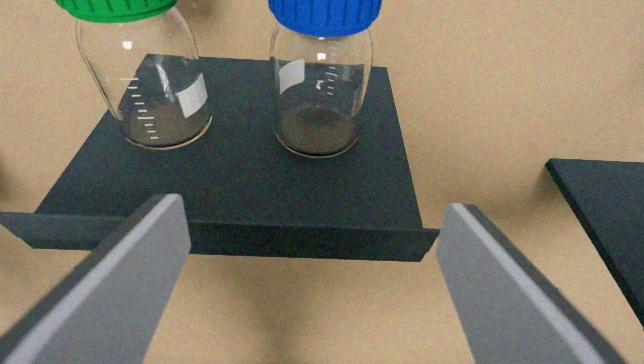

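{"api": "move", "payload": {
  "target": {"side": "right", "x": 0.31, "y": -0.067, "z": 1.335, "quat_wxyz": [0.57206, -0.41563, -0.41563, 0.57206]}
}}

{"api": "move", "payload": {
  "target": {"side": "right", "x": 0.381, "y": -0.067, "z": 1.326, "quat_wxyz": [0.57206, -0.41563, -0.41563, 0.57206]}
}}

{"api": "move", "payload": {
  "joints": {"right_gripper_m": 0.045}
}}

{"api": "move", "payload": {
  "target": {"side": "right", "x": 0.38, "y": -0.067, "z": 1.349, "quat_wxyz": [0.57206, -0.41563, -0.41563, 0.57206]}
}}

{"api": "move", "payload": {
  "target": {"side": "right", "x": 0.29, "y": -0.07, "z": 1.357, "quat_wxyz": [0.57206, -0.41563, -0.41563, 0.57206]}
}}

{"api": "move", "payload": {
  "target": {"side": "right", "x": 0.20, "y": -0.23, "z": 1.32, "quat_wxyz": [0.57206, -0.41563, -0.41563, 0.57206]}
}}

{"api": "move", "payload": {
  "target": {"side": "right", "x": 0.205, "y": -0.40, "z": 1.258, "quat_wxyz": [0.57206, -0.41563, -0.41563, 0.57206]}
}}

{"api": "move", "payload": {
  "target": {"side": "right", "x": 0.262, "y": -0.42, "z": 1.253, "quat_wxyz": [0.57206, -0.41563, -0.41563, 0.57206]},
  "cameras": ["head_camera", "right_wrist_camera"]
}}

Scene clock: 108.70 s.
Joint torques (N m): left_arm=[-8.49 10.63 6.11 -5.49 -0.57 -2.03 0.19] | right_arm=[-19.35 -6.69 -9.37 -2.61 1.59 -0.54 0.05]
External joint torques (N m): left_arm=[-0.63 0.58 0.07 -0.13 -0.08 -0.14 0.17] | right_arm=[0.96 -0.64 0.38 -0.09 -0.19 0.28 0.06]
Wrist force (N): left_arm=[0.9 -4.8 -0.8] | right_arm=[4.0 3.9 -0.9]
Wrist torque (N m): left_arm=[0.15 0.12 -0.09] | right_arm=[-0.12 0.19 -0.30]
Wrist force, peak (N): left_arm=[0.8 -5.1 -1.5] | right_arm=[4.6 5.2 -1.2]
move: done
base_odometry: x=+3.362 y=+0.474 heading=+0.174
lidar_m: 0.46 0.48 0.66 1.33 2.11 3.07 5.37 3.00 2.44 1.87 0.66 0.49
base_status: not commanded
joint_positions: torso_squat_rad=+0.000 torso_shift_rad=+0.000 torso_pitch_rad=+0.000 torso_yaw_rad=+0.000 left_shoulder_pitch_rad=+0.083 left_shoulder_roll_rad=+0.666 left_shoulder_yaw_rad=+0.406 left_elbow_rad=-2.485 left_forearm_roll_rad=+0.617 left_wrist_pitch_rad=+1.190 left_hand_roll_rad=-1.260 left_gripper_m=+0.080 right_shoulder_pitch_rad=-1.167 right_shoulder_roll_rad=-0.610 right_shoulder_yaw_rad=+0.758 right_elbow_rad=-1.924 right_forearm_roll_rad=-0.187 right_wrist_pitch_rad=+1.589 right_hand_roll_rad=+0.436 right_gripper_m=+0.078 head_pan_rad=-0.300 head_tilt_rad=+0.500
joint_status: all done
wheel_motors_off: 0
motor_effort: left_wheel=-5(5) right_wheel=+4(5)
chest: x=-0.2280 y=-0.0002 z=+1.2899 quat_wxyz=(+1.000, +0.000, +0.000, +0.000) (m; base frame)
left_hand: x=+0.1801 y=+0.3479 z=+1.2631 quat_wxyz=(+0.572, +0.415, -0.415, -0.572) (m; base frame)
right_hand: x=+0.3100 y=-0.0671 z=+1.3350 quat_wxyz=(+0.572, -0.416, -0.416, +0.572) (m; base frame)
right_hand_status: reached (checked arc, planned for 0.6 s): 0 mm and 0.0 deg off.
pictures: none

Scene clock: 109.93 s.
Joint torques (N m): left_arm=[-8.19 9.95 6.07 -5.62 -0.49 -1.95 0.21] | right_arm=[-23.18 -7.45 -9.08 -3.36 1.49 -0.54 0.01]
External joint torques (N m): left_arm=[-0.32 -0.09 0.03 -0.27 -0.01 -0.07 0.2] | right_arm=[-0.43 -0.58 0.51 0.12 -0.19 0.39 0.02]
Wrist force (N): left_arm=[0.8 -5.0 -1.0] | right_arm=[3.3 4.2 -1.6]
Wrist torque (N m): left_arm=[0.17 0.11 -0.07] | right_arm=[-0.17 0.08 -0.30]
Wrist force, peak (N): left_arm=[0.8 -5.1 -1.1] | right_arm=[4.4 4.9 -0.9]
move: done
base_odometry: x=+3.362 y=+0.474 heading=+0.174
lidar_m: 0.46 0.48 0.66 1.33 2.11 3.06 5.38 3.01 2.43 1.86 0.68 0.48
base_status: not commanded
joint_positions: torso_squat_rad=+0.000 torso_shift_rad=+0.000 torso_pitch_rad=+0.000 torso_yaw_rad=+0.000 left_shoulder_pitch_rad=+0.083 left_shoulder_roll_rad=+0.666 left_shoulder_yaw_rad=+0.406 left_elbow_rad=-2.485 left_forearm_roll_rad=+0.617 left_wrist_pitch_rad=+1.190 left_hand_roll_rad=-1.260 left_gripper_m=+0.080 right_shoulder_pitch_rad=-1.215 right_shoulder_roll_rad=-0.544 right_shoulder_yaw_rad=+0.758 right_elbow_rad=-1.576 right_forearm_roll_rad=-0.180 right_wrist_pitch_rad=+1.328 right_hand_roll_rad=+0.500 right_gripper_m=+0.078 head_pan_rad=-0.300 head_tilt_rad=+0.500
joint_status: all done
wheel_motors_off: 0
motor_effort: left_wheel=-5(6) right_wheel=+4(5)
chest: x=-0.2280 y=-0.0002 z=+1.2899 quat_wxyz=(+1.000, +0.000, +0.000, +0.000) (m; base frame)
left_hand: x=+0.1801 y=+0.3478 z=+1.2631 quat_wxyz=(+0.572, +0.415, -0.415, -0.572) (m; base frame)
right_hand: x=+0.3807 y=-0.0672 z=+1.3259 quat_wxyz=(+0.572, -0.416, -0.416, +0.572) (m; base frame)
right_hand_status: reached (checked arc, planned for 0.7 s): 0 mm and 0.0 deg off.
pictures: none

Scene clock: 110.80 s.
Joint torques (N m): left_arm=[-8.42 10.3 6.15 -5.54 -0.67 -2 0.14] | right_arm=[-22.97 -6.71 -9.02 -3.31 1.59 -0.67 0.04]
External joint torques (N m): left_arm=[-0.55 0.26 0.11 -0.18 -0.18 -0.11 0.13] | right_arm=[-0.22 0.16 0.57 0.17 -0.09 0.25 0.05]
Wrist force (N): left_arm=[1.1 -4.6 -1.1] | right_arm=[3.8 4.5 -1.1]
Wrist torque (N m): left_arm=[0.14 0.15 -0.08] | right_arm=[-0.13 0.20 -0.29]
Wrist force, peak (N): left_arm=[0.8 -5.2 -1.0] | right_arm=[4.3 5.1 -0.9]
move: off_target
base_odometry: x=+3.362 y=+0.474 heading=+0.174
lidar_m: 0.47 0.49 0.67 1.32 2.12 3.07 5.37 3.01 2.43 1.87 0.67 0.48
base_status: not commanded
joint_positions: torso_squat_rad=+0.000 torso_shift_rad=+0.000 torso_pitch_rad=+0.000 torso_yaw_rad=+0.000 left_shoulder_pitch_rad=+0.083 left_shoulder_roll_rad=+0.666 left_shoulder_yaw_rad=+0.406 left_elbow_rad=-2.485 left_forearm_roll_rad=+0.617 left_wrist_pitch_rad=+1.190 left_hand_roll_rad=-1.260 left_gripper_m=+0.080 right_shoulder_pitch_rad=-1.215 right_shoulder_roll_rad=-0.544 right_shoulder_yaw_rad=+0.758 right_elbow_rad=-1.576 right_forearm_roll_rad=-0.180 right_wrist_pitch_rad=+1.328 right_hand_roll_rad=+0.500 right_gripper_m=+0.055 head_pan_rad=-0.300 head_tilt_rad=+0.500
joint_status: right_gripper_m off_target (ended at +0.055, target +0.045)
wheel_motors_off: 0
motor_effort: left_wheel=-5(5) right_wheel=+5(5)
chest: x=-0.2280 y=-0.0002 z=+1.2899 quat_wxyz=(+1.000, +0.000, +0.000, +0.000) (m; base frame)
left_hand: x=+0.1801 y=+0.3478 z=+1.2631 quat_wxyz=(+0.572, +0.415, -0.415, -0.572) (m; base frame)
right_hand: x=+0.3807 y=-0.0672 z=+1.3259 quat_wxyz=(+0.572, -0.416, -0.416, +0.572) (m; base frame)
pictures: none

Scene clock: 111.53 s.
Joint torques (N m): left_arm=[-8.58 10.46 6.28 -5.64 -0.61 -1.92 0.13] | right_arm=[-23.04 -8.34 -9.18 -3.31 1.77 -0.8 0.07]
External joint torques (N m): left_arm=[-0.71 0.42 0.23 -0.29 -0.12 -0.04 0.12] | right_arm=[-0.22 -1.25 0.32 -0.07 0.1 0.18 0.08]
Wrist force (N): left_arm=[1.0 -5.0 -0.8] | right_arm=[3.1 6.2 -1.6]
Wrist torque (N m): left_arm=[0.18 0.13 -0.07] | right_arm=[-0.24 0.08 -0.34]
Wrist force, peak (N): left_arm=[0.8 -5.3 -1.0] | right_arm=[2.7 7.3 -2.5]
move: done
base_odometry: x=+3.362 y=+0.474 heading=+0.174
lidar_m: 0.46 0.49 0.66 1.32 2.11 3.06 5.37 3.00 2.42 1.87 0.67 0.48
base_status: not commanded
joint_positions: torso_squat_rad=+0.000 torso_shift_rad=+0.000 torso_pitch_rad=+0.000 torso_yaw_rad=+0.000 left_shoulder_pitch_rad=+0.083 left_shoulder_roll_rad=+0.666 left_shoulder_yaw_rad=+0.406 left_elbow_rad=-2.485 left_forearm_roll_rad=+0.617 left_wrist_pitch_rad=+1.190 left_hand_roll_rad=-1.260 left_gripper_m=+0.080 right_shoulder_pitch_rad=-1.259 right_shoulder_roll_rad=-0.549 right_shoulder_yaw_rad=+0.733 right_elbow_rad=-1.570 right_forearm_roll_rad=-0.220 right_wrist_pitch_rad=+1.354 right_hand_roll_rad=+0.528 right_gripper_m=+0.055 head_pan_rad=-0.300 head_tilt_rad=+0.500
joint_status: all done
wheel_motors_off: 0
motor_effort: left_wheel=-5(6) right_wheel=+4(5)
chest: x=-0.2280 y=-0.0002 z=+1.2899 quat_wxyz=(+1.000, +0.000, +0.000, +0.000) (m; base frame)
left_hand: x=+0.1801 y=+0.3478 z=+1.2631 quat_wxyz=(+0.572, +0.415, -0.415, -0.572) (m; base frame)
right_hand: x=+0.3797 y=-0.0666 z=+1.3486 quat_wxyz=(+0.571, -0.416, -0.416, +0.572) (m; base frame)
right_hand_status: reached (checked arc, planned for 0.2 s): 1 mm and 0.1 deg off.
pictures: none

Scene clock: 112.63 s.
Joint torques (N m): left_arm=[-7.7 10.56 6.03 -5.65 -0.6 -2.02 0.14] | right_arm=[-19.28 -7.54 -9.94 -1.86 1.85 -1.1 0.02]
External joint torques (N m): left_arm=[0.17 0.52 -0.02 -0.29 -0.12 -0.14 0.13] | right_arm=[0.48 -1.45 -0.35 0.01 0.09 -0.28 0.02]
Wrist force (N): left_arm=[0.8 -5.0 -1.0] | right_arm=[2.8 6.3 -2.5]
Wrist torque (N m): left_arm=[0.19 0.12 -0.08] | right_arm=[-0.24 0.05 -0.12]
Wrist force, peak (N): left_arm=[1.0 -5.2 -0.9] | right_arm=[4.6 6.6 -1.6]
move: done
base_odometry: x=+3.362 y=+0.474 heading=+0.174
lidar_m: 0.46 0.48 0.66 1.33 2.11 3.06 5.37 3.01 2.44 1.87 0.67 0.49
base_status: not commanded
joint_positions: torso_squat_rad=+0.000 torso_shift_rad=+0.000 torso_pitch_rad=+0.000 torso_yaw_rad=+0.000 left_shoulder_pitch_rad=+0.083 left_shoulder_roll_rad=+0.666 left_shoulder_yaw_rad=+0.406 left_elbow_rad=-2.485 left_forearm_roll_rad=+0.617 left_wrist_pitch_rad=+1.190 left_hand_roll_rad=-1.260 left_gripper_m=+0.080 right_shoulder_pitch_rad=-1.204 right_shoulder_roll_rad=-0.633 right_shoulder_yaw_rad=+0.729 right_elbow_rad=-2.000 right_forearm_roll_rad=-0.240 right_wrist_pitch_rad=+1.678 right_hand_roll_rad=+0.439 right_gripper_m=+0.055 head_pan_rad=-0.300 head_tilt_rad=+0.500
joint_status: all done
wheel_motors_off: 0
motor_effort: left_wheel=-5(6) right_wheel=+4(5)
chest: x=-0.2280 y=-0.0002 z=+1.2899 quat_wxyz=(+1.000, +0.000, +0.000, +0.000) (m; base frame)
left_hand: x=+0.1801 y=+0.3478 z=+1.2631 quat_wxyz=(+0.572, +0.415, -0.415, -0.572) (m; base frame)
right_hand: x=+0.2905 y=-0.0698 z=+1.3568 quat_wxyz=(+0.572, -0.416, -0.415, +0.572) (m; base frame)
right_hand_status: reached (checked arc, planned for 0.8 s): 1 mm and 0.0 deg off.
pictures: none

Scene clock: 113.90 s.
Joint torques (N m): left_arm=[-8.38 10.07 6.01 -5.57 -0.66 -2.02 0.34] | right_arm=[-12.24 -9.79 -8.78 -0.26 2.03 -0.62 0.04]
External joint torques (N m): left_arm=[-0.52 0.02 -0.03 -0.22 -0.18 -0.14 0.32] | right_arm=[-0.03 0.13 0.07 0.07 0.18 -0.03 0.05]
Wrist force (N): left_arm=[0.6 -4.8 -1.3] | right_arm=[2.7 5.3 -2.2]
Wrist torque (N m): left_arm=[0.17 0.09 -0.08] | right_arm=[-0.16 0.05 -0.14]
Wrist force, peak (N): left_arm=[0.6 -5.2 -1.1] | right_arm=[5.1 6.7 -1.7]
move: done
base_odometry: x=+3.362 y=+0.474 heading=+0.174
lidar_m: 0.46 0.48 0.67 1.32 2.11 3.06 5.38 3.00 2.43 1.87 0.67 0.49
base_status: not commanded
joint_positions: torso_squat_rad=+0.000 torso_shift_rad=+0.000 torso_pitch_rad=+0.000 torso_yaw_rad=+0.000 left_shoulder_pitch_rad=+0.083 left_shoulder_roll_rad=+0.666 left_shoulder_yaw_rad=+0.406 left_elbow_rad=-2.485 left_forearm_roll_rad=+0.617 left_wrist_pitch_rad=+1.190 left_hand_roll_rad=-1.260 left_gripper_m=+0.080 right_shoulder_pitch_rad=-0.627 right_shoulder_roll_rad=-1.276 right_shoulder_yaw_rad=+0.408 right_elbow_rad=-2.572 right_forearm_roll_rad=-0.417 right_wrist_pitch_rad=+1.459 right_hand_roll_rad=+0.313 right_gripper_m=+0.055 head_pan_rad=-0.300 head_tilt_rad=+0.500
joint_status: all done
wheel_motors_off: 0
motor_effort: left_wheel=-5(6) right_wheel=+5(5)
chest: x=-0.2280 y=-0.0003 z=+1.2899 quat_wxyz=(+1.000, +0.000, +0.000, +0.000) (m; base frame)
left_hand: x=+0.1801 y=+0.3478 z=+1.2631 quat_wxyz=(+0.572, +0.415, -0.415, -0.572) (m; base frame)
right_hand: x=+0.1997 y=-0.2297 z=+1.3200 quat_wxyz=(+0.573, -0.417, -0.414, +0.572) (m; base frame)
right_hand_status: reached (checked arc, planned for 0.9 s): 0 mm and 0.3 deg off.
pictures: none

Scene clock: 115.53 s.
Joint torques (N m): left_arm=[-8.43 10.13 6.2 -5.63 -0.53 -2.04 0.35] | right_arm=[-7.17 -12.06 -10.37 -0.26 0.87 0.13 0.07]
External joint torques (N m): left_arm=[-0.56 0.08 0.15 -0.28 -0.04 -0.16 0.34] | right_arm=[0.52 -1.21 0.29 -0.24 -0.04 0.21 0.07]
Wrist force (N): left_arm=[0.9 -4.7 -1.0] | right_arm=[2.2 6.0 -2.2]
Wrist torque (N m): left_arm=[0.15 0.11 -0.09] | right_arm=[-0.23 -0.04 -0.10]
Wrist force, peak (N): left_arm=[1.3 -4.9 -1.1] | right_arm=[5.7 7.3 -1.2]
move: done
base_odometry: x=+3.362 y=+0.474 heading=+0.174
lidar_m: 0.46 0.48 0.66 1.33 2.11 3.06 5.37 3.00 2.43 1.86 0.67 0.48
base_status: not commanded
joint_positions: torso_squat_rad=+0.000 torso_shift_rad=+0.000 torso_pitch_rad=+0.000 torso_yaw_rad=+0.000 left_shoulder_pitch_rad=+0.083 left_shoulder_roll_rad=+0.666 left_shoulder_yaw_rad=+0.406 left_elbow_rad=-2.485 left_forearm_roll_rad=+0.617 left_wrist_pitch_rad=+1.190 left_hand_roll_rad=-1.260 left_gripper_m=+0.080 right_shoulder_pitch_rad=+0.640 right_shoulder_roll_rad=-1.640 right_shoulder_yaw_rad=-0.367 right_elbow_rad=-2.268 right_forearm_roll_rad=-0.125 right_wrist_pitch_rad=+0.506 right_hand_roll_rad=+0.033 right_gripper_m=+0.055 head_pan_rad=-0.300 head_tilt_rad=+0.500
joint_status: all done
wheel_motors_off: 0
motor_effort: left_wheel=-5(6) right_wheel=+4(5)
chest: x=-0.2280 y=-0.0003 z=+1.2899 quat_wxyz=(+1.000, +0.000, +0.000, +0.000) (m; base frame)
left_hand: x=+0.1801 y=+0.3478 z=+1.2631 quat_wxyz=(+0.572, +0.415, -0.415, -0.572) (m; base frame)
right_hand: x=+0.2050 y=-0.3998 z=+1.2580 quat_wxyz=(+0.572, -0.416, -0.416, +0.572) (m; base frame)
right_hand_status: reached (checked arc, planned for 1.3 s): 0 mm and 0.1 deg off.
pictures: none

Scene clock: 116.97 s.
Joint torques (N m): left_arm=[-8.28 10.16 6.17 -5.61 -0.42 -2.08 0.12] | right_arm=[-11.32 -5.27 -10.18 3.37 0.22 1.48 0.3]
External joint torques (N m): left_arm=[-0.42 0.11 0.13 -0.25 0.07 -0.19 0.11] | right_arm=[0.91 -0.27 -0.66 0.19 -0.21 0.07 0.3]
Wrist force (N): left_arm=[0.8 -4.6 -0.7] | right_arm=[3.6 5.9 -2.5]
Wrist torque (N m): left_arm=[0.14 0.12 -0.07] | right_arm=[-0.25 0.17 -0.15]
Wrist force, peak (N): left_arm=[0.7 -5.1 -0.9] | right_arm=[4.8 7.5 -1.7]
move: done
base_odometry: x=+3.362 y=+0.474 heading=+0.174
lidar_m: 0.46 0.48 0.66 1.32 2.12 3.06 5.37 3.00 2.43 1.87 0.67 0.49
base_status: not commanded
joint_positions: torso_squat_rad=+0.000 torso_shift_rad=+0.000 torso_pitch_rad=+0.000 torso_yaw_rad=+0.000 left_shoulder_pitch_rad=+0.083 left_shoulder_roll_rad=+0.666 left_shoulder_yaw_rad=+0.406 left_elbow_rad=-2.485 left_forearm_roll_rad=+0.617 left_wrist_pitch_rad=+1.190 left_hand_roll_rad=-1.260 left_gripper_m=+0.080 right_shoulder_pitch_rad=+0.962 right_shoulder_roll_rad=-2.092 right_shoulder_yaw_rad=-0.479 right_elbow_rad=-2.004 right_forearm_roll_rad=+0.428 right_wrist_pitch_rad=+0.471 right_hand_roll_rad=-0.853 right_gripper_m=+0.055 head_pan_rad=-0.300 head_tilt_rad=+0.500
joint_status: all done
wheel_motors_off: 0
motor_effort: left_wheel=-6(6) right_wheel=+4(5)
chest: x=-0.2280 y=-0.0002 z=+1.2899 quat_wxyz=(+1.000, +0.000, +0.000, +0.000) (m; base frame)
left_hand: x=+0.1801 y=+0.3478 z=+1.2631 quat_wxyz=(+0.572, +0.415, -0.415, -0.572) (m; base frame)
right_hand: x=+0.2619 y=-0.4198 z=+1.2530 quat_wxyz=(+0.573, -0.415, -0.414, +0.573) (m; base frame)
right_hand_status: reached (checked arc, planned for 0.8 s): 0 mm and 0.2 deg off.
pictures: head_camera, right_wrist_camera
camera_calibration:
head_camera: T_world_to_cam=[[-0.318225, -0.94761, 0.0276999, -0.102364], [-0.431417, 0.118736, -0.894305, 1.30221], [0.844164, -0.296541, -0.4466, 0.78225], [0, 0, 0, 1]] pos_world=[-0.131128, -0.0196508, 1.51676]
right_wrist_camera: T_world_to_cam=[[-0.00106311, -0.998492, 0.0548914, -0.492459], [-0.742374, -0.0359884, -0.669018, 1.04459], [0.669984, -0.0414612, -0.741216, 0.808044], [0, 0, 0, 1]] pos_world=[0.233578, -0.420621, 1.32482]

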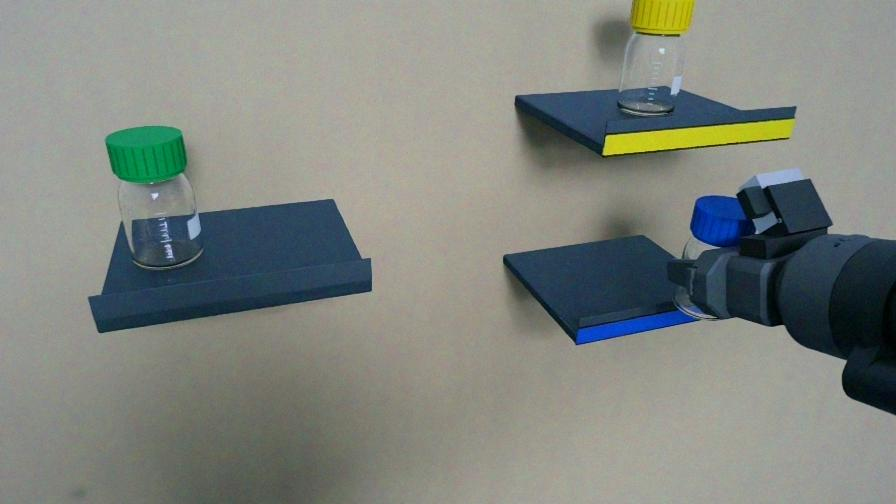

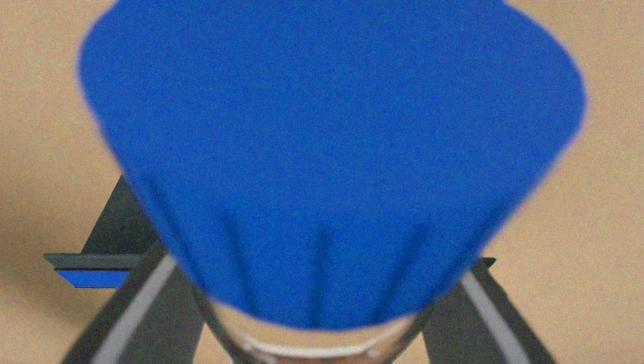

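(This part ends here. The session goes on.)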